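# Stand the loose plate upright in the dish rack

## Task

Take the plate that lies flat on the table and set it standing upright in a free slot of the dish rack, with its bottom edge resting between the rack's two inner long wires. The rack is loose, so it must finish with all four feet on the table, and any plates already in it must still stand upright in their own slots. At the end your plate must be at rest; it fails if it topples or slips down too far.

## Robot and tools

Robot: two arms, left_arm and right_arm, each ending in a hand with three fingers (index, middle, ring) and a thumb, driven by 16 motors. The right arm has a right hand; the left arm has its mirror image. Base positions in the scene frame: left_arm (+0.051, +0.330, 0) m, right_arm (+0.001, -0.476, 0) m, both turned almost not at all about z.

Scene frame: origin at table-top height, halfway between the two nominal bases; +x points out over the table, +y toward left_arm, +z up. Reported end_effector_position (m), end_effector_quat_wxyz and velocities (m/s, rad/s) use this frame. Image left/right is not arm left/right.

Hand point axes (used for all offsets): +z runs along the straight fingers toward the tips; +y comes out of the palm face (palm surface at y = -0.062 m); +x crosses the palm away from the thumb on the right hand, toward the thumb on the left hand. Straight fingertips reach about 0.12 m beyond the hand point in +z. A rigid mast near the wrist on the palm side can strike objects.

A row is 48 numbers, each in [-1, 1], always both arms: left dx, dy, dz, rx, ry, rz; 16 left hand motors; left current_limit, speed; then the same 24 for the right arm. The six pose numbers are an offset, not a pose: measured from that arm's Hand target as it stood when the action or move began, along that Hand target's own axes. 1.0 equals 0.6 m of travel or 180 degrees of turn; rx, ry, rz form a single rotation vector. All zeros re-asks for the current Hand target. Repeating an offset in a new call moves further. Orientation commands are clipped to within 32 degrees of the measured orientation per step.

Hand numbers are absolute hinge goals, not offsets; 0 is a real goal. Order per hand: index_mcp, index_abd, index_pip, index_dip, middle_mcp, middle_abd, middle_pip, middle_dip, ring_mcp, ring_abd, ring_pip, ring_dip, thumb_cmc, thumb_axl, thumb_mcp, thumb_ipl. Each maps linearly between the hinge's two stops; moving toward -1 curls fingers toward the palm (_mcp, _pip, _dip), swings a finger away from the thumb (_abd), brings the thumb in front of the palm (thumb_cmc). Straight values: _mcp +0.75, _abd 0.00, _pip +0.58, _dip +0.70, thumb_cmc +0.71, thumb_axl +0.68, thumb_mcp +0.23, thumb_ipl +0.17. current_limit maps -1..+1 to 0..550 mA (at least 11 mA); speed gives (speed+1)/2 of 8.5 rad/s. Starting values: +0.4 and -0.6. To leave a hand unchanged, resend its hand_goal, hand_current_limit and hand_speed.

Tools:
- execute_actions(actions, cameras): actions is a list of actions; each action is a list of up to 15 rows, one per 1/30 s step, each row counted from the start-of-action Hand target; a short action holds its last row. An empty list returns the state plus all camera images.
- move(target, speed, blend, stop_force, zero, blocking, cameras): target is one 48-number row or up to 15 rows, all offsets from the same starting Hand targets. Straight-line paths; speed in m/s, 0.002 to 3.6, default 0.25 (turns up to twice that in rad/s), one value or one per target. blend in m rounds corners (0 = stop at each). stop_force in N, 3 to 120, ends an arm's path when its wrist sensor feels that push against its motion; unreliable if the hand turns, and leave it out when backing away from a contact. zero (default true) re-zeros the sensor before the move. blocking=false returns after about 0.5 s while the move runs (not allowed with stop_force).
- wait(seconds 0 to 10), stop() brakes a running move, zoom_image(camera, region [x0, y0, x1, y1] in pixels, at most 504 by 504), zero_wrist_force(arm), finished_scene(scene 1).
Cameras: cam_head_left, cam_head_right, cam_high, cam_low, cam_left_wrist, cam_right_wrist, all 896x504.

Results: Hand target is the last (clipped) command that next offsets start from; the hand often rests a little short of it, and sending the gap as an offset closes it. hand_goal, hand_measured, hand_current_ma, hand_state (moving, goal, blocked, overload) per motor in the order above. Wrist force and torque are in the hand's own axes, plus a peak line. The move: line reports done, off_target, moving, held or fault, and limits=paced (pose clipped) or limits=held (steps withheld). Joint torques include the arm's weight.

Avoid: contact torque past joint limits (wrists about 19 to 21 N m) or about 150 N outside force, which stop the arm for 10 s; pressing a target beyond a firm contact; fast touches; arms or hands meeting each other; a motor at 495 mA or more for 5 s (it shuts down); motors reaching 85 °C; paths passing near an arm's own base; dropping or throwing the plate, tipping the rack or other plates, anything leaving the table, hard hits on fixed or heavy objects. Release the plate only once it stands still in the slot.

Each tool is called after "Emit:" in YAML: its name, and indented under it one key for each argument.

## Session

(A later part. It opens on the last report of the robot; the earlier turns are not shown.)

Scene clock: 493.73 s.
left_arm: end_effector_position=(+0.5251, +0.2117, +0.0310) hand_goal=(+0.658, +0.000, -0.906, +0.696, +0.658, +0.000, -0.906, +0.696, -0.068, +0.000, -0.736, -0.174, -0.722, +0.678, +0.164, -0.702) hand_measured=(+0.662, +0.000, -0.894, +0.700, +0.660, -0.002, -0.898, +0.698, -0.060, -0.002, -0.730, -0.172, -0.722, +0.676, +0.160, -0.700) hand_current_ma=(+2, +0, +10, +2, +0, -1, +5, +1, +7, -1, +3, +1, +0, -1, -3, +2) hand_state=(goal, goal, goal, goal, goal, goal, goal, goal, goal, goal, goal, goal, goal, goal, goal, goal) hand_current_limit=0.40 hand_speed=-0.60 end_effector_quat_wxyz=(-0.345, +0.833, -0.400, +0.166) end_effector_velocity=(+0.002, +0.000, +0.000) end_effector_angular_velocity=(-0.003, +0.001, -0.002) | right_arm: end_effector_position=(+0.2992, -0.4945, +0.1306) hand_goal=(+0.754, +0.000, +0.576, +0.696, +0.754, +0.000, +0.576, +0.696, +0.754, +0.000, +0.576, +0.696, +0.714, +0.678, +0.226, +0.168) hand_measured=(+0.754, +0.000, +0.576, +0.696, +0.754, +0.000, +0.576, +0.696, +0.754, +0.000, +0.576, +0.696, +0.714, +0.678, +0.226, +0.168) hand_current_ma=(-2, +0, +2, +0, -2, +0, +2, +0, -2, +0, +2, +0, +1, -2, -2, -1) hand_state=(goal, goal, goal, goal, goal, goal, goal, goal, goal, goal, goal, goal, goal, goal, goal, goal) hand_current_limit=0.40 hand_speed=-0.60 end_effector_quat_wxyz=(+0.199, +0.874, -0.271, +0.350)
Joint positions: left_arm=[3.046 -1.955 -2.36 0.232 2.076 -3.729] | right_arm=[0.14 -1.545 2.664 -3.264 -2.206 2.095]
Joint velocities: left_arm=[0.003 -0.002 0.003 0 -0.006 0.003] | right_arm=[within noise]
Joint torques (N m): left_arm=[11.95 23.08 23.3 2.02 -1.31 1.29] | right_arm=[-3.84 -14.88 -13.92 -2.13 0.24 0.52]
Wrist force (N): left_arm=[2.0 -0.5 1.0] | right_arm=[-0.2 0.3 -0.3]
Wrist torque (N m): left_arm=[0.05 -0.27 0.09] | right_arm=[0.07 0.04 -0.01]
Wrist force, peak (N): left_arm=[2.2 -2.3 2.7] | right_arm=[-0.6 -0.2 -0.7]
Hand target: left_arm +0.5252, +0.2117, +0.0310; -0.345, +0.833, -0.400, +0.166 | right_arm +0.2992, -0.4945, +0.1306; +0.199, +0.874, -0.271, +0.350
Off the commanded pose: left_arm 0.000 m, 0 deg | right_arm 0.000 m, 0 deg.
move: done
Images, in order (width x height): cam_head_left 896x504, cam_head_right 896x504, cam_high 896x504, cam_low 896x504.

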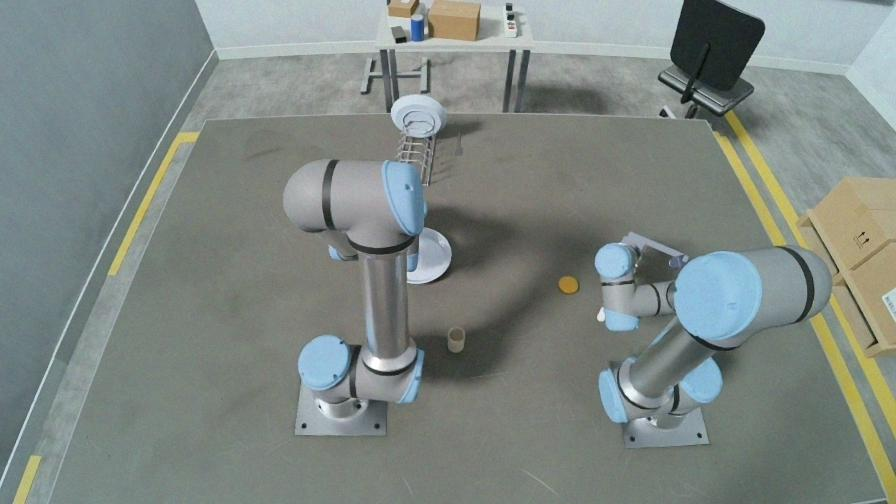

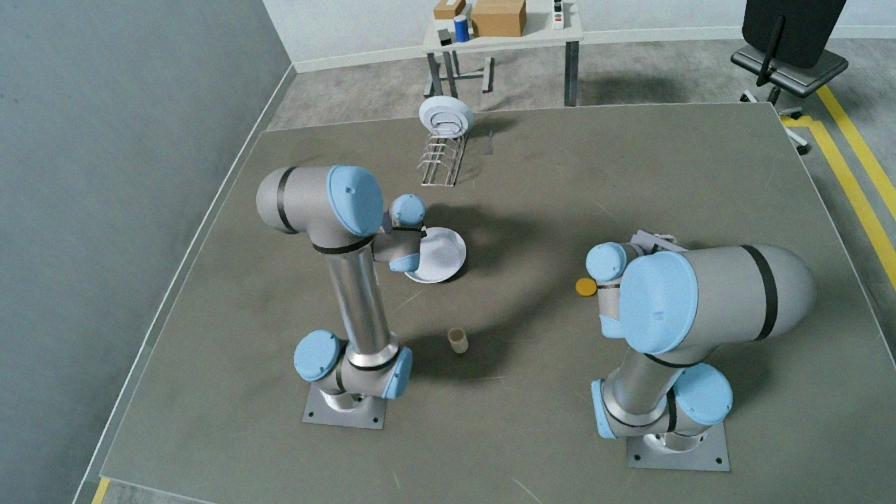

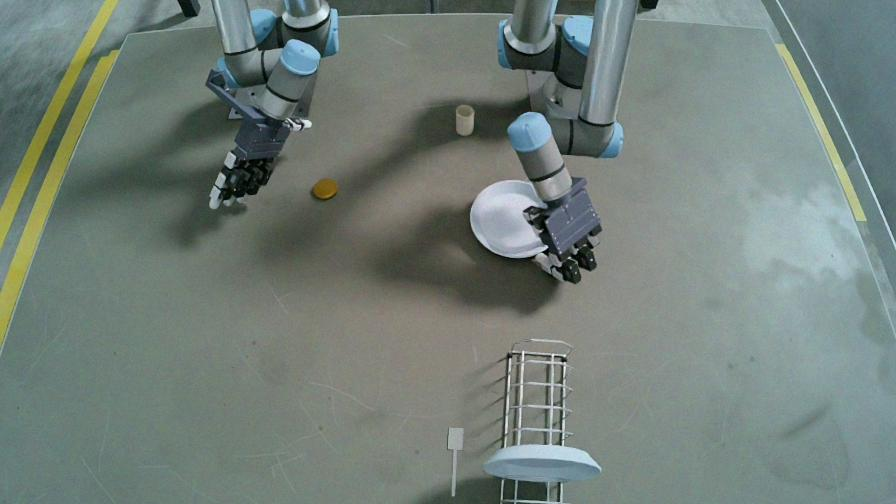

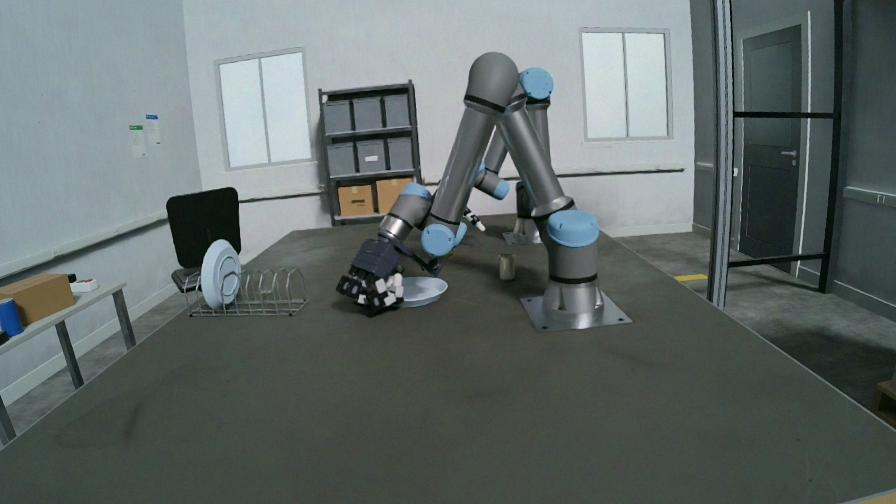

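Emit:
move:
  target:
    - [0,-0.0707,-0.0707,0,0,0,0.658,0,-0.907,0.696,0.658,0,-0.907,0.696,-0.068,0,-0.737,-0.174,-0.723,0.677,0.163,-0.703,0.4,-0.6,0.12,0.0263,-0.1125,0,0,0,0.754,0,0.576,0.696,0.754,0,0.576,0.696,-0.068,0,-0.737,-0.174,-0.571,0.677,-0.337,-0.481,0.4,-0.6]
    - [0,-0.3535,-0.1178,-0.111,0,0,0.658,0,-0.907,0.696,0.658,0,-0.907,0.696,-0.068,0,-0.737,-0.174,-0.723,0.677,0.163,-0.703,0.4,-0.6,-0.187,-0.5093,-0.589,0.2518,-0.2164,0.1876,0.754,0,0.576,0.696,0.754,0,0.576,0.696,-0.068,0,-0.737,-0.174,-0.571,0.677,-0.337,-0.481,0.4,-0.6]
  speed: 0.2
  blend: 0.02
  cameras: ["all"]

Scene clock: 527.87 s.
left_arm: end_effector_position=(+0.5367, +0.2209, +0.1115) hand_goal=(+0.658, +0.000, -0.906, +0.696, +0.658, +0.000, -0.906, +0.696, -0.068, +0.000, -0.736, -0.174, -0.722, +0.678, +0.164, -0.702) hand_measured=(+0.658, +0.000, -0.898, +0.700, +0.658, -0.002, -0.900, +0.698, -0.060, -0.002, -0.730, -0.172, -0.722, +0.676, +0.160, -0.700) hand_current_ma=(+0, +0, +5, +2, +0, -1, +4, +1, +7, -1, +3, +1, +0, -1, -3, +2) hand_state=(goal, goal, goal, goal, goal, goal, goal, goal, goal, goal, goal, goal, goal, goal, goal, goal) hand_current_limit=0.40 hand_speed=-0.60 end_effector_quat_wxyz=(-0.323, +0.841, -0.404, +0.156) | right_arm: end_effector_position=(+0.2931, -0.4480, +0.2315) hand_goal=(+0.754, +0.000, +0.576, +0.696, +0.754, +0.000, +0.576, +0.696, -0.068, +0.000, -0.736, -0.174, -0.570, +0.678, -0.336, -0.480) hand_measured=(+0.754, +0.002, +0.576, +0.696, +0.754, +0.002, +0.578, +0.696, -0.056, +0.000, -0.732, -0.172, -0.558, +0.680, -0.336, -0.478) hand_current_ma=(+2, +5, +3, +0, +1, +4, +3, +0, +44, +1, +12, +7, +45, +4, +1, +11) hand_state=(goal, goal, goal, goal, goal, goal, goal, goal, goal, goal, goal, goal, goal, goal, goal, goal) hand_current_limit=0.40 hand_speed=-0.60 end_effector_quat_wxyz=(+0.144, +0.885, -0.289, +0.336)
Joint positions: left_arm=[3.09 -1.735 -2.275 -0.102 2.023 -3.711] | right_arm=[0.24 -1.933 2.463 -2.603 -2.152 2.265]
Joint torques (N m): left_arm=[-12.13 18.38 6.19 4.07 3.24 -1.48] | right_arm=[-9.16 4.81 -7.02 -5.55 -3.48 -1.88]
Wrist force (N): left_arm=[2.3 -0.9 0.6] | right_arm=[-1.7 -1.0 -0.1]
Wrist torque (N m): left_arm=[0.00 -0.27 0.00] | right_arm=[-0.02 0.16 0.02]
Wrist force, peak (N): left_arm=[2.6 0.9 2.6] | right_arm=[-1.4 -3.2 -4.2]
Hand target: left_arm +0.5366, +0.2208, +0.1114; -0.323, +0.841, -0.404, +0.156 (not the last commanded pose) | right_arm +0.2931, -0.4480, +0.2314; +0.144, +0.885, -0.289, +0.336 (not the last commanded pose)
Off the commanded pose: left_arm 0.147 m, 17 deg | right_arm 0.421 m, 62 deg.
move: held (right_arm; a check stopped the path), off_target (left_arm; braked when a check withheld steps of right_arm); path passed 1 of 2 targets; limits=held
pose unreachable (right arm): on one or more control steps of this call, first in action 0 (counted from 0), this arm could not follow its commanded pose, so it was not sent that pose on those steps. It may still have moved: this result reports where it is.
cause: moving toward the commanded pose would bring two parts of the arm too close to each other (joints 4 (wrist 1) to 6 (wrist 3) lie between them).
camera_calibration:
cam_left_wrist: T_world_to_cam=[[-0.15088, 0.883224, 0.444017, -0.203125], [0.202664, -0.411982, 0.888368, -0.16474], [0.967555, 0.224023, -0.116838, -0.43195], [0, 0, 0, 1]] pos_world=[0.420675, 0.208302, 0.186073]
cam_right_wrist: T_world_to_cam=[[-0.873541, -0.146542, -0.464167, 0.322733], [-0.266804, 0.94174, 0.204795, 0.406245], [0.407114, 0.302739, -0.861747, 0.34069], [0, 0, 0, 1]] pos_world=[0.251609, -0.438424, 0.360193]

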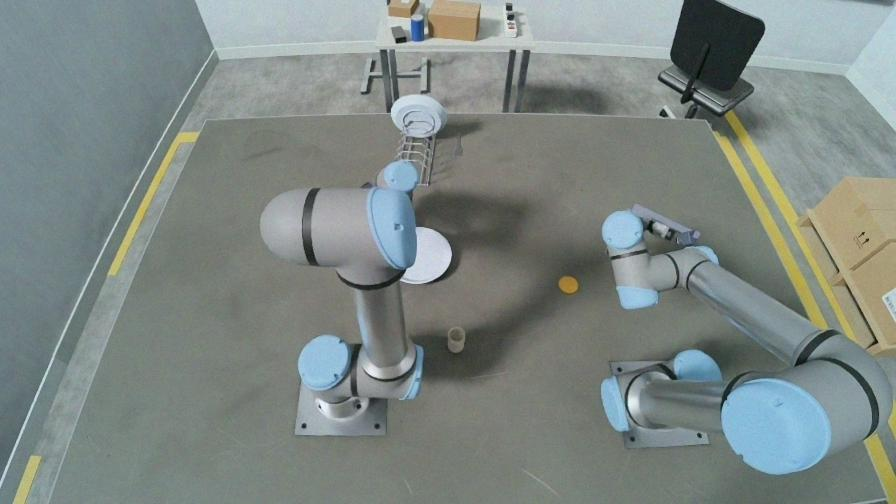

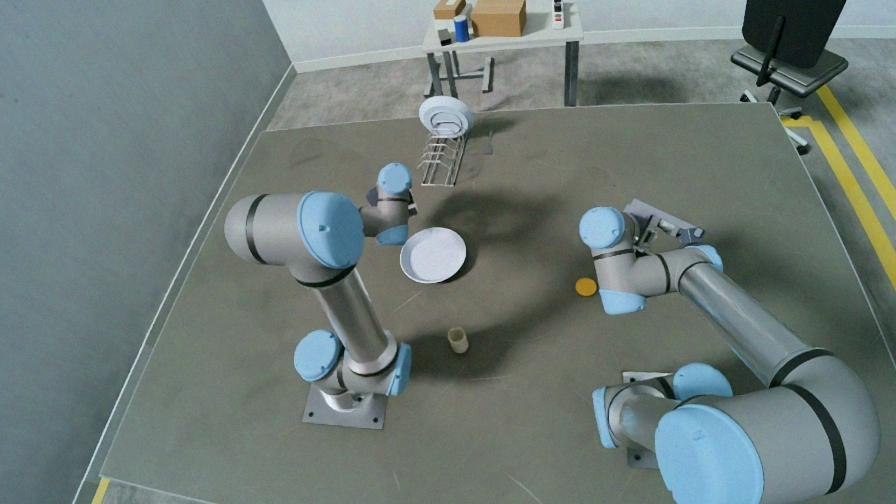

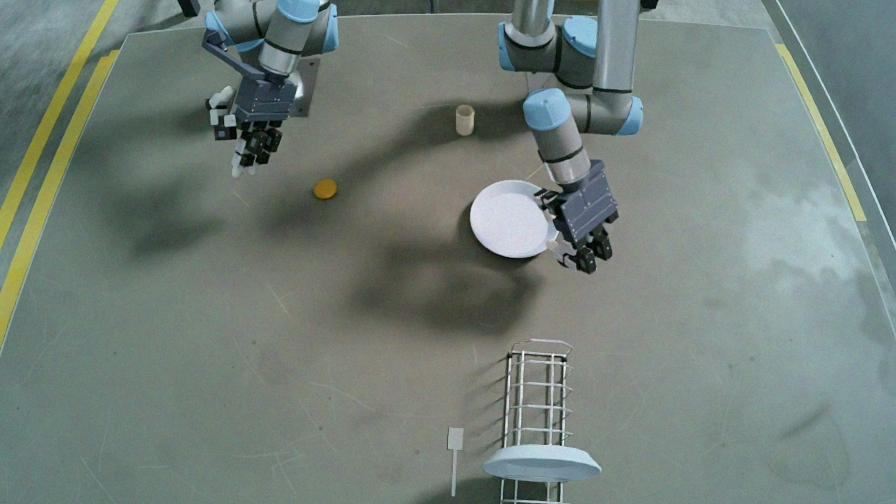

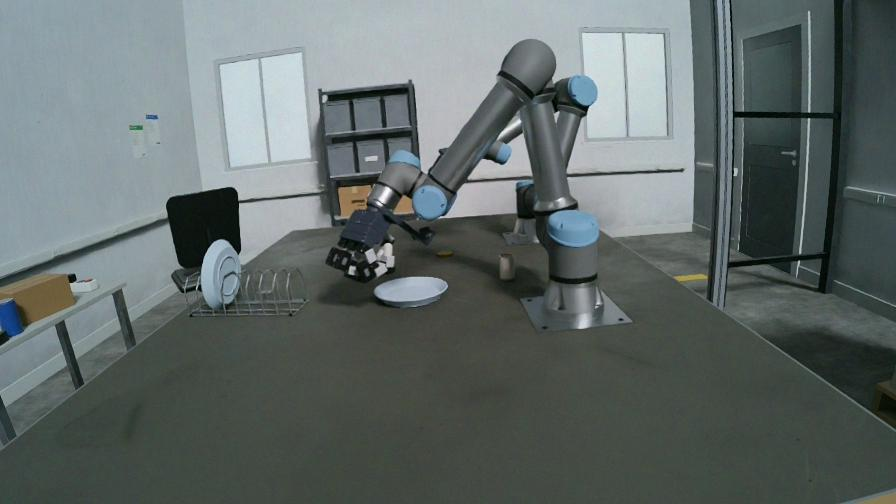

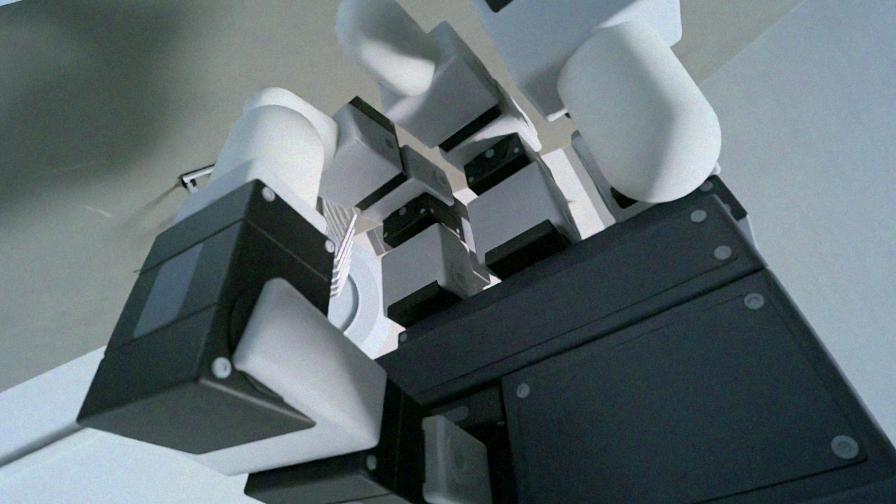

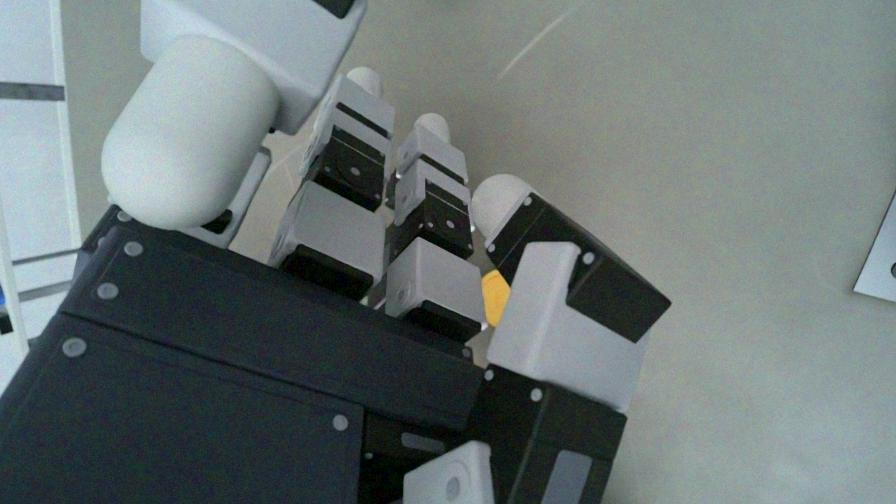

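Emit:
move:
  target: [0,-0.2388,-0.0529,-0.0944,0,0,0.658,0,-0.907,0.696,0.658,0,-0.907,0.696,-0.068,0,-0.737,-0.174,-0.723,0.677,0.163,-0.703,0.4,-0.6,0.0123,-0.3882,-0.0625,0,0,0,0.754,0,0.576,0.696,0.754,0,0.576,0.696,-0.068,0,-0.737,-0.174,-0.571,0.677,-0.337,-0.481,0.4,-0.6]
  speed: 0.15
  cameras: ["cam_high","cam_head_left"]

Scene clock: 543.97 s.
left_arm: end_effector_position=(+0.5423, +0.2254, +0.1216) hand_goal=(+0.658, +0.000, -0.906, +0.696, +0.658, +0.000, -0.906, +0.696, -0.068, +0.000, -0.736, -0.174, -0.722, +0.678, +0.164, -0.702) hand_measured=(+0.656, +0.000, -0.898, +0.700, +0.656, -0.002, -0.900, +0.698, -0.060, -0.002, -0.730, -0.172, -0.722, +0.676, +0.160, -0.700) hand_current_ma=(+0, +0, +5, +2, +0, -1, +4, +1, +7, -1, +3, +1, +0, -1, -3, +2) hand_state=(goal, goal, goal, goal, goal, goal, goal, goal, goal, goal, goal, goal, goal, goal, goal, goal) hand_current_limit=0.40 hand_speed=-0.60 end_effector_quat_wxyz=(-0.313, +0.845, -0.406, +0.151) | right_arm: end_effector_position=(+0.2944, -0.4459, +0.2315) hand_goal=(+0.754, +0.000, +0.576, +0.696, +0.754, +0.000, +0.576, +0.696, -0.068, +0.000, -0.736, -0.174, -0.570, +0.678, -0.336, -0.480) hand_measured=(+0.754, +0.002, +0.576, +0.696, +0.754, +0.002, +0.576, +0.696, -0.058, +0.000, -0.732, -0.172, -0.558, +0.680, -0.336, -0.478) hand_current_ma=(+2, +5, +2, +0, +2, +5, +2, +0, +40, +1, +10, +7, +42, +4, -1, +9) hand_state=(goal, goal, goal, goal, goal, goal, goal, goal, goal, goal, goal, goal, goal, goal, goal, goal) hand_current_limit=0.40 hand_speed=-0.60 end_effector_quat_wxyz=(+0.144, +0.885, -0.289, +0.336)
Joint positions: left_arm=[3.111 -1.717 -2.246 -0.165 1.998 -3.702] | right_arm=[0.246 -1.926 2.458 -2.601 -2.155 2.272]
Joint torques (N m): left_arm=[-6.82 25.92 14.59 1.09 1.89 -1.15] | right_arm=[-9.91 -18.69 -5.62 -3.95 1.62 -1.77]
Wrist force (N): left_arm=[2.4 -1.0 0.5] | right_arm=[-1.4 -0.2 -0.1]
Wrist torque (N m): left_arm=[0.00 -0.30 0.01] | right_arm=[0.08 0.12 -0.05]
Wrist force, peak (N): left_arm=[2.2 -2.4 0.3] | right_arm=[-1.9 -2.0 -0.3]
Hand target: left_arm +0.5422, +0.2254, +0.1215; -0.313, +0.845, -0.406, +0.151 (not the last commanded pose) | right_arm +0.2944, -0.4459, +0.2315; +0.144, +0.885, -0.289, +0.336 (not the last commanded pose)
Off the commanded pose: left_arm 0.134 m, 16 deg | right_arm 0.234 m, 0 deg.
move: held (right_arm; a check stopped the path), off_target (left_arm; braked when a check withheld steps of right_arm); limits=held
pose unreachable (right arm): on one or more control steps of this call, first in action 0 (counted from 0), this arm could not follow its commanded pose, so it was not sent that pose on those steps. It may still have moved: this result reports where it is.
cause: moving toward the commanded pose would bring two parts of the arm too close to each other (joints 4 (wrist 1) to 6 (wrist 3) lie between them).
Images, in order (width x height): cam_head_left 896x504, cam_high 896x504.

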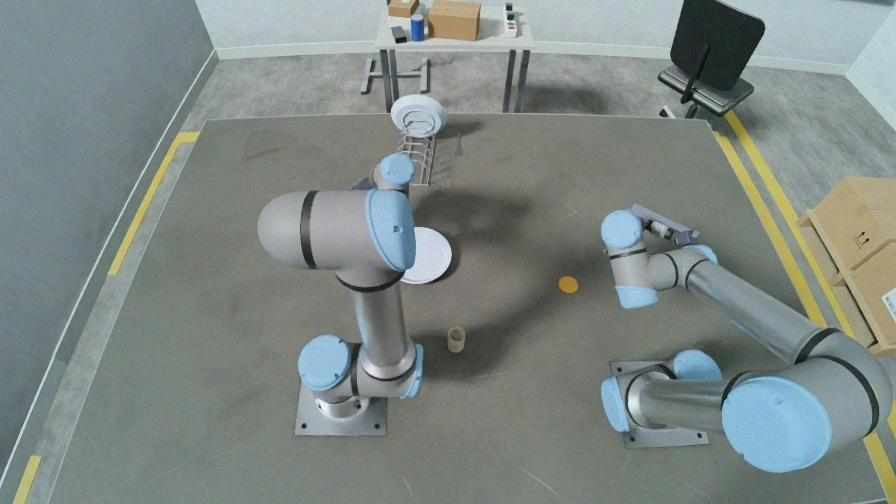

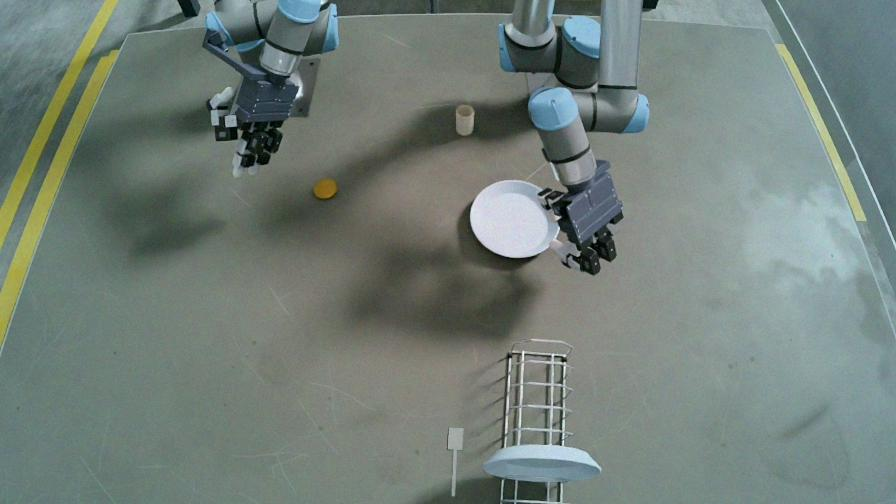

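Emit:
move:
  target: [0,0,0,0,0,0,0.658,0,-0.907,0.696,0.658,0,-0.907,0.696,-0.068,0,-0.737,-0.174,-0.723,0.677,0.163,-0.703,0.4,-0.6,0.0253,-0.1898,-0.0603,0.1507,0.0135,-0.163,0.754,0,0.576,0.696,0.754,0,0.576,0.696,-0.068,0,-0.737,-0.174,-0.571,0.677,-0.337,-0.481,0.4,-0.6]
  speed: 0.3

Scene clock: 558.03 s.
left_arm: end_effector_position=(+0.5422, +0.2254, +0.1215) hand_goal=(+0.658, +0.000, -0.906, +0.696, +0.658, +0.000, -0.906, +0.696, -0.068, +0.000, -0.736, -0.174, -0.722, +0.678, +0.164, -0.702) hand_measured=(+0.656, +0.000, -0.898, +0.700, +0.656, -0.002, -0.900, +0.698, -0.060, -0.002, -0.730, -0.172, -0.722, +0.676, +0.160, -0.700) hand_current_ma=(+0, +0, +5, +2, +0, -1, +4, +1, +7, -1, +3, +1, +0, -1, -3, +2) hand_state=(goal, goal, goal, goal, goal, goal, goal, goal, goal, goal, goal, goal, goal, goal, goal, goal) hand_current_limit=0.40 hand_speed=-0.60 end_effector_quat_wxyz=(-0.313, +0.845, -0.406, +0.151) | right_arm: end_effector_position=(+0.3545, -0.3458, +0.2615) hand_goal=(+0.754, +0.000, +0.576, +0.696, +0.754, +0.000, +0.576, +0.696, -0.068, +0.000, -0.736, -0.174, -0.570, +0.678, -0.336, -0.480) hand_measured=(+0.754, +0.002, +0.576, +0.696, +0.754, +0.002, +0.576, +0.696, -0.058, +0.000, -0.732, -0.172, -0.558, +0.680, -0.336, -0.478) hand_current_ma=(+2, +5, +2, +0, +2, +5, +2, +0, +40, +1, +10, +7, +42, +4, -1, +9) hand_state=(goal, goal, goal, goal, goal, goal, goal, goal, goal, goal, goal, goal, goal, goal, goal, goal) hand_current_limit=0.40 hand_speed=-0.60 end_effector_quat_wxyz=(+0.021, +0.930, +0.031, +0.365)
Joint positions: left_arm=[3.111 -1.716 -2.246 -0.166 1.998 -3.702] | right_arm=[0.38 -1.923 2.419 -2.779 -1.826 1.765]
Joint torques (N m): left_arm=[-11.76 32.33 27.48 0.41 -1.81 -0.53] | right_arm=[-9.25 -15.92 -4.63 -0.52 -0.13 -1.97]
Wrist force (N): left_arm=[2.3 -1.0 0.5] | right_arm=[-1.5 -1.1 -0.1]
Wrist torque (N m): left_arm=[0.01 -0.29 0.00] | right_arm=[-0.07 0.14 0.04]
Wrist force, peak (N): left_arm=[2.6 -1.2 0.7] | right_arm=[-2.1 -1.0 -0.2]
Hand target: left_arm +0.5422, +0.2254, +0.1215; -0.313, +0.845, -0.406, +0.151 | right_arm +0.3544, -0.3458, +0.2614; +0.021, +0.930, +0.031, +0.365
Off the commanded pose: left_arm 0.000 m, 0 deg | right_arm 0.000 m, 0 deg.
move: done

Emit:
move:
  target:
    - [0,-0.109,-0.0261,-0.0444,0,0,0.658,0,-0.907,0.696,0.658,0,-0.907,0.696,-0.068,0,-0.737,-0.174,-0.723,0.677,0.163,-0.703,0.4,-0.6,0.0073,-0.3757,-0.0443,0.113,0.0103,-0.122,0.754,0,0.576,0.696,0.754,0,0.576,0.696,-0.068,0,-0.737,-0.174,-0.571,0.677,-0.337,-0.481,0.4,-0.6]
    - [0,-0.218,-0.0522,-0.0889,0,0,0.658,0,-0.907,0.696,0.658,0,-0.907,0.696,-0.068,0,-0.737,-0.174,-0.723,0.677,0.163,-0.703,0.4,-0.6,-0.1255,-0.5345,-0.1123,0.127,-0.1003,0.3576,0.754,0,0.576,0.696,0.754,0,0.576,0.696,-0.068,0,-0.737,-0.174,-0.571,0.677,-0.337,-0.481,0.4,-0.6]
  speed: 0.3
  blend: 0.02
  cameras: ["all"]

Scene clock: 569.93 s.
left_arm: end_effector_position=(+0.6038, +0.2748, +0.2305) hand_goal=(+0.658, +0.000, -0.906, +0.696, +0.658, +0.000, -0.906, +0.696, -0.068, +0.000, -0.736, -0.174, -0.722, +0.678, +0.164, -0.702) hand_measured=(+0.656, +0.000, -0.898, +0.700, +0.656, -0.002, -0.900, +0.698, -0.060, -0.002, -0.730, -0.172, -0.722, +0.676, +0.160, -0.700) hand_current_ma=(+0, +0, +5, +2, +0, -1, +4, +1, +7, -1, +3, +1, +0, -1, -3, +1) hand_state=(goal, goal, goal, goal, goal, goal, goal, goal, goal, goal, goal, goal, goal, goal, goal, goal) hand_current_limit=0.40 hand_speed=-0.60 end_effector_quat_wxyz=(-0.192, +0.881, -0.423, +0.093) | right_arm: end_effector_position=(+0.2398, -0.0305, +0.2401) hand_goal=(+0.754, +0.000, +0.576, +0.696, +0.754, +0.000, +0.576, +0.696, -0.068, +0.000, -0.736, -0.174, -0.570, +0.678, -0.336, -0.480) hand_measured=(+0.748, +0.002, +0.576, +0.696, +0.748, +0.002, +0.576, +0.696, -0.058, +0.000, -0.732, -0.172, -0.568, +0.680, -0.336, -0.478) hand_current_ma=(-21, +5, +2, +0, -18, +5, +2, +0, +35, +1, +10, +7, +9, +4, -1, +9) hand_state=(goal, goal, goal, goal, goal, goal, goal, goal, goal, goal, goal, goal, goal, goal, goal, goal) hand_current_limit=0.40 hand_speed=-0.60 end_effector_quat_wxyz=(-0.345, +0.833, -0.399, +0.165) end_effector_velocity=(-0.001, +0.001, +0.000) end_effector_angular_velocity=(+0.003, +0.003, -0.002)
Joint positions: left_arm=[3.29 -1.695 -1.83 -0.807 1.776 -3.614] | right_arm=[0.813 -1.644 2.162 -2.87 -1.651 3.221]
Joint velocities: left_arm=[within noise] | right_arm=[0.002 0 -0.001 0.001 0 0.005]
Joint torques (N m): left_arm=[-10.7 35.95 11.75 5.93 2.98 -1.07] | right_arm=[6.27 -14.27 -31.57 -0.31 -2.38 2.25]
Wrist force (N): left_arm=[2.1 -1.1 0.2] | right_arm=[-4.2 -3.4 0.2]
Wrist torque (N m): left_arm=[0.01 -0.23 0.00] | right_arm=[-0.14 0.29 -0.16]
Wrist force, peak (N): left_arm=[2.6 -1.2 0.7] | right_arm=[-4.5 -3.5 -0.3]
Hand target: left_arm +0.6038, +0.2747, +0.2305; -0.192, +0.881, -0.423, +0.093 | right_arm +0.2398, -0.0304, +0.2401; -0.345, +0.833, -0.399, +0.165
Off the commanded pose: left_arm 0.000 m, 0 deg | right_arm 0.000 m, 0 deg.
move: done
camera_calibration:
cam_left_wrist: T_world_to_cam=[[-0.0621697, 0.953959, 0.293424, -0.331749], [0.414291, -0.242802, 0.87716, -0.433494], [0.908018, 0.176096, -0.380122, -0.38524], [0, 0, 0, 1]] pos_world=[0.508773, 0.27906, 0.331149]
cam_right_wrist: T_world_to_cam=[[-0.854989, 0.318529, -0.409308, 0.337805], [-0.335965, 0.261087, 0.904965, -0.175134], [0.395123, 0.911248, -0.116212, 0.0858947], [0, 0, 0, 1]] pos_world=[0.196041, -0.140147, 0.306738]

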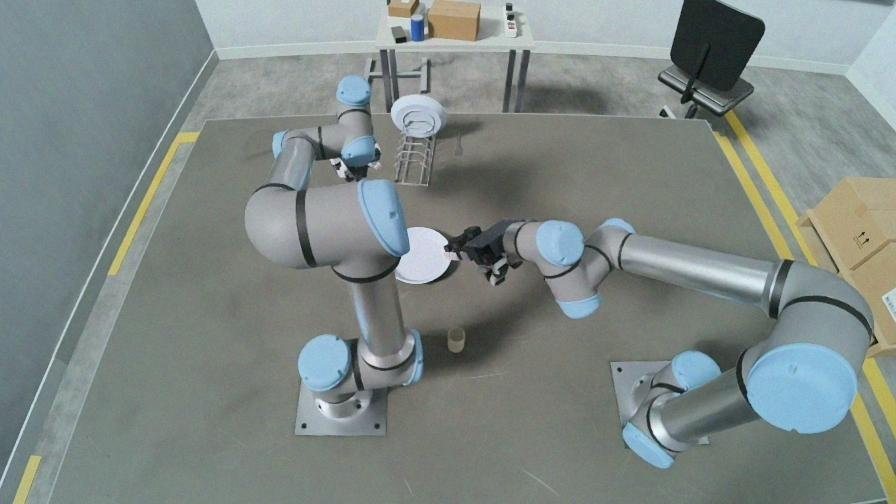

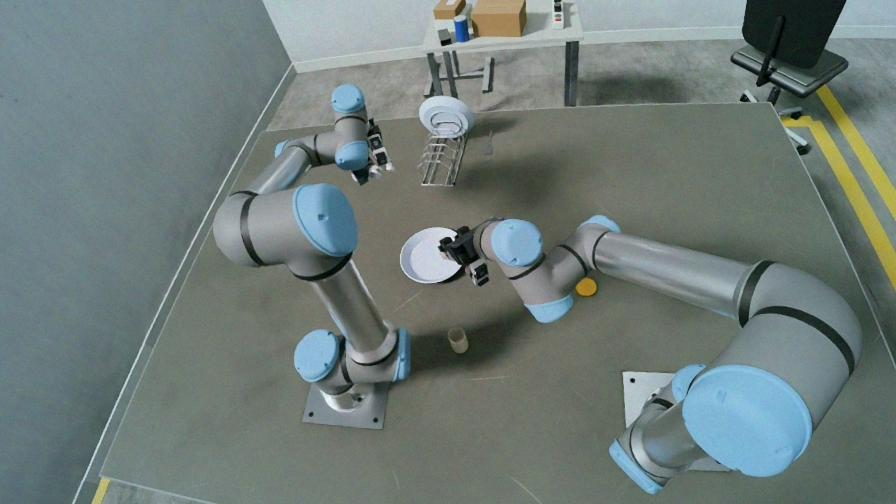

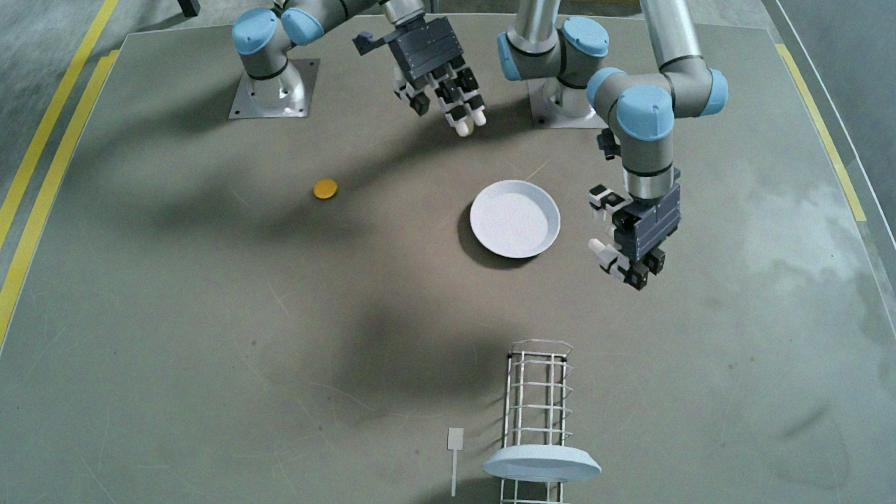

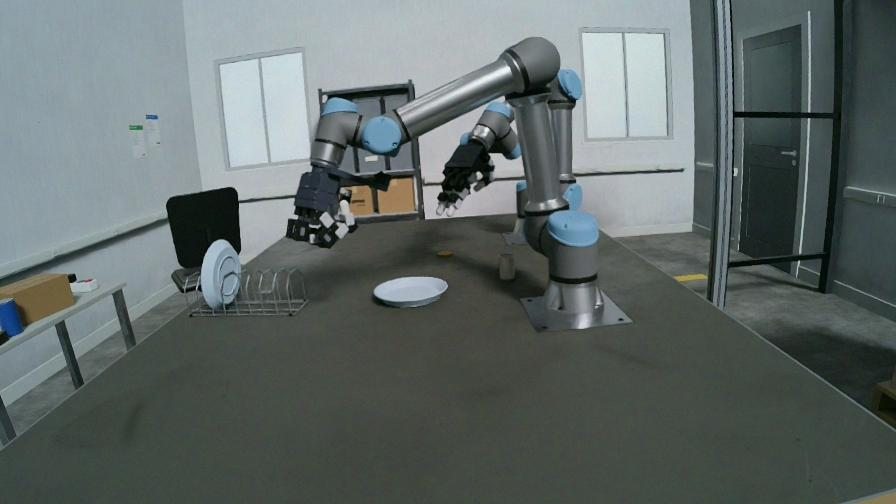

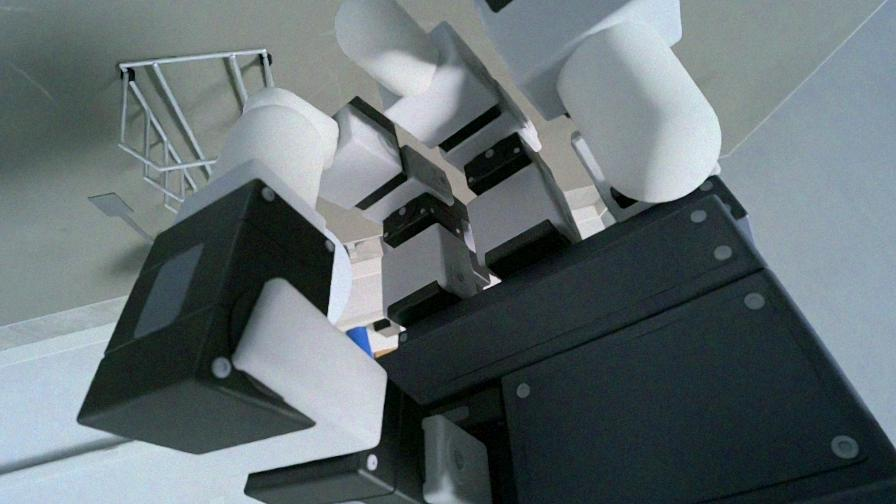

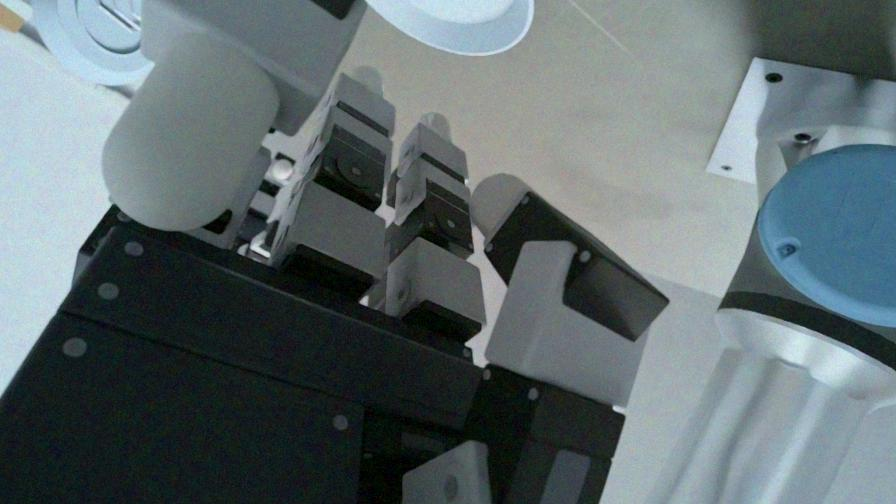

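Emit:
zoom_image:
  camera: "cam_high"
  region: [420, 80, 620, 280]

Emit:
zoom_image:
  camera: "cam_head_right"
  region: [380, 200, 500, 300]

Scaled by 2.520 from the camera's 896x504 image, which has a finer 1280x720 frame.

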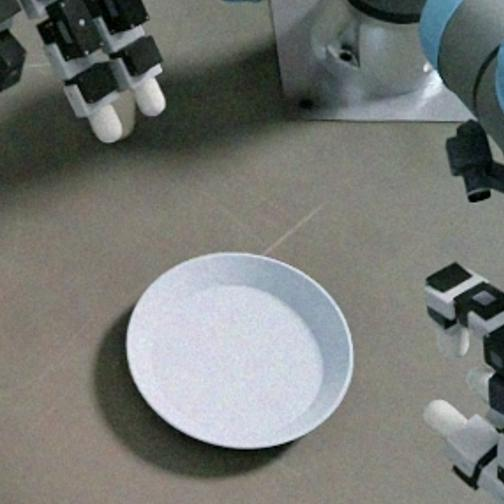

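Scaled by 4.200 from the camera's 896x504 image, which has a finer 1280x720 frame.

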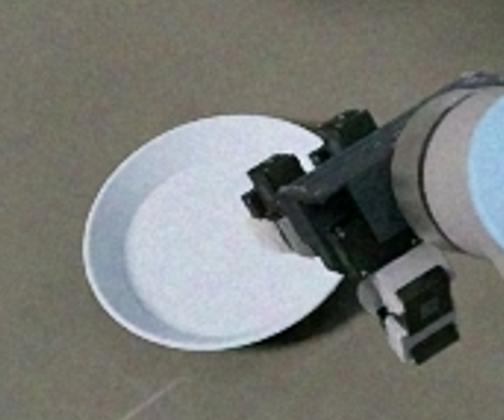

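Emit:
move:
  target: [0,0,0,0,0,0,0.658,0,-0.907,0.696,0.658,0,-0.907,0.696,-0.068,0,-0.737,-0.174,-0.723,0.677,0.163,-0.703,0.4,-0.6,-0.02,0.1185,0.2458,0,0,0,0.754,0,0.576,0.696,0.754,0,0.576,0.696,-0.068,0,-0.737,-0.174,-0.571,0.677,-0.337,-0.481,0.4,-0.6]
  speed: 0.15
  cameras: ["cam_high","cam_right_wrist","cam_head_right","cam_low"]

Emit:
zoom_image:
  camera: "cam_high"
  region: [420, 80, 620, 280]

Emit:
zoom_image:
  camera: "cam_low"
  region: [350, 190, 500, 330]

Scene clock: 586.07 s.
left_arm: end_effector_position=(+0.6038, +0.2747, +0.2305) hand_goal=(+0.658, +0.000, -0.906, +0.696, +0.658, +0.000, -0.906, +0.696, -0.068, +0.000, -0.736, -0.174, -0.722, +0.678, +0.164, -0.702) hand_measured=(+0.656, +0.000, -0.898, +0.700, +0.656, -0.002, -0.900, +0.698, -0.060, -0.002, -0.730, -0.172, -0.722, +0.676, +0.160, -0.700) hand_current_ma=(+0, +0, +5, +2, +0, -1, +4, +1, +7, -1, +3, +1, +0, -1, -3, +1) hand_state=(goal, goal, goal, goal, goal, goal, goal, goal, goal, goal, goal, goal, goal, goal, goal, goal) hand_current_limit=0.40 hand_speed=-0.60 end_effector_quat_wxyz=(-0.192, +0.881, -0.423, +0.093) | right_arm: end_effector_position=(+0.2743, +0.0127, +0.0856) hand_goal=(+0.754, +0.000, +0.576, +0.696, +0.754, +0.000, +0.576, +0.696, -0.068, +0.000, -0.736, -0.174, -0.570, +0.678, -0.336, -0.480) hand_measured=(+0.748, +0.002, +0.576, +0.696, +0.748, +0.002, +0.576, +0.696, -0.060, +0.000, -0.732, -0.172, -0.568, +0.680, -0.336, -0.478) hand_current_ma=(-24, +5, +1, +0, -20, +5, +2, +0, +31, +1, +10, +7, +8, +4, -1, +9) hand_state=(goal, goal, goal, goal, goal, goal, goal, goal, goal, goal, goal, goal, goal, goal, goal, goal) hand_current_limit=0.40 hand_speed=-0.60 end_effector_quat_wxyz=(-0.345, +0.833, -0.399, +0.165)
Joint positions: left_arm=[3.29 -1.694 -1.83 -0.807 1.776 -3.614] | right_arm=[0.827 -1.222 2.194 -3.324 -1.66 3.231]
Joint torques (N m): left_arm=[-12.28 37.9 12.03 5.89 3 -1.4] | right_arm=[-0.74 -19.11 -1.28 -3.74 -0.88 0.66]
Wrist force (N): left_arm=[2.2 -1.0 0.1] | right_arm=[-4.5 -3.0 -0.3]
Wrist torque (N m): left_arm=[0.03 -0.26 0.02] | right_arm=[-0.06 0.30 -0.17]
Wrist force, peak (N): left_arm=[2.3 -1.2 0.3] | right_arm=[-4.2 -4.6 -1.9]
Hand target: left_arm +0.6038, +0.2747, +0.2305; -0.192, +0.881, -0.423, +0.093 | right_arm +0.2743, +0.0127, +0.0855; -0.345, +0.833, -0.399, +0.165
Off the commanded pose: left_arm 0.000 m, 0 deg | right_arm 0.000 m, 0 deg.
move: done
camera_calibration:
cam_right_wrist: T_world_to_cam=[[-0.854952, 0.31881, -0.409167, 0.290427], [-0.335848, 0.260924, 0.905055, -0.0351186], [0.395302, 0.911197, -0.116006, 0.0148365], [0, 0, 0, 1]] pos_world=[0.230642, -0.0969466, 0.152338]
Images, in order (width x height): cam_head_right 896x504, cam_high 896x504, cam_low 896x504, cam_right_wrist 896x504.

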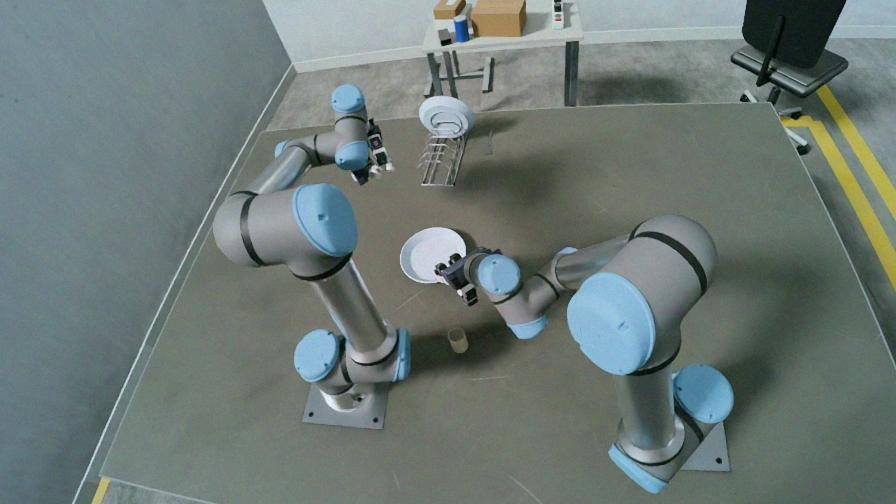

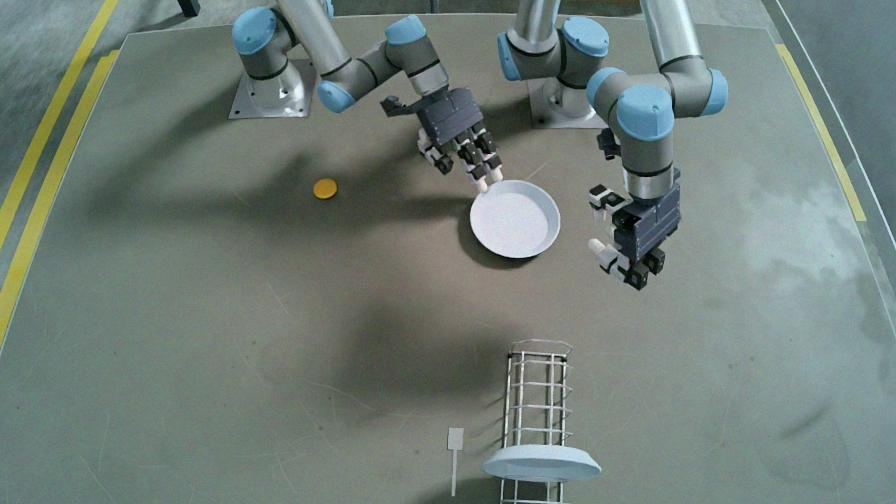

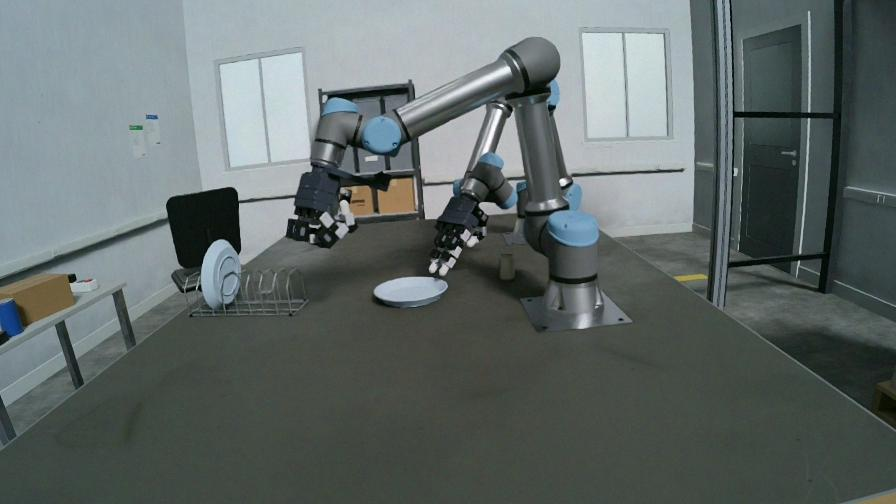

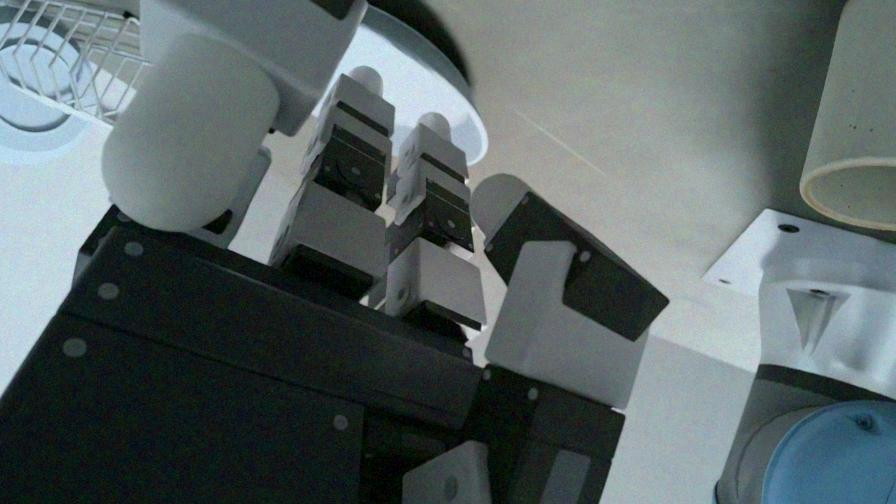

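Scaled by 2.520 from the camera's 896x504 image, which has a finer 1280x720 frame.

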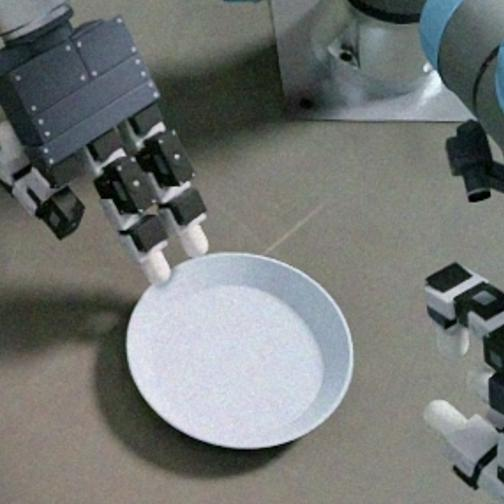

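Scaled by 3.360 from the camera's 896x504 image, which has a finer 1280x720 frame.

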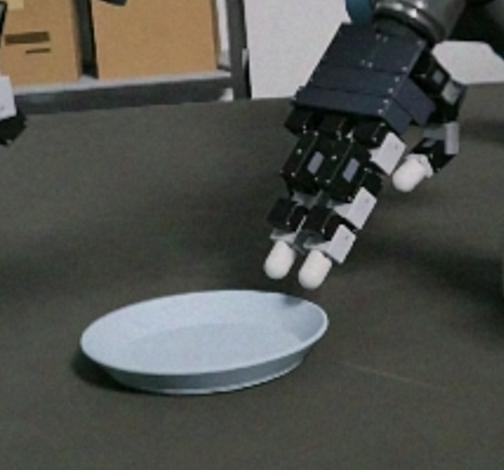

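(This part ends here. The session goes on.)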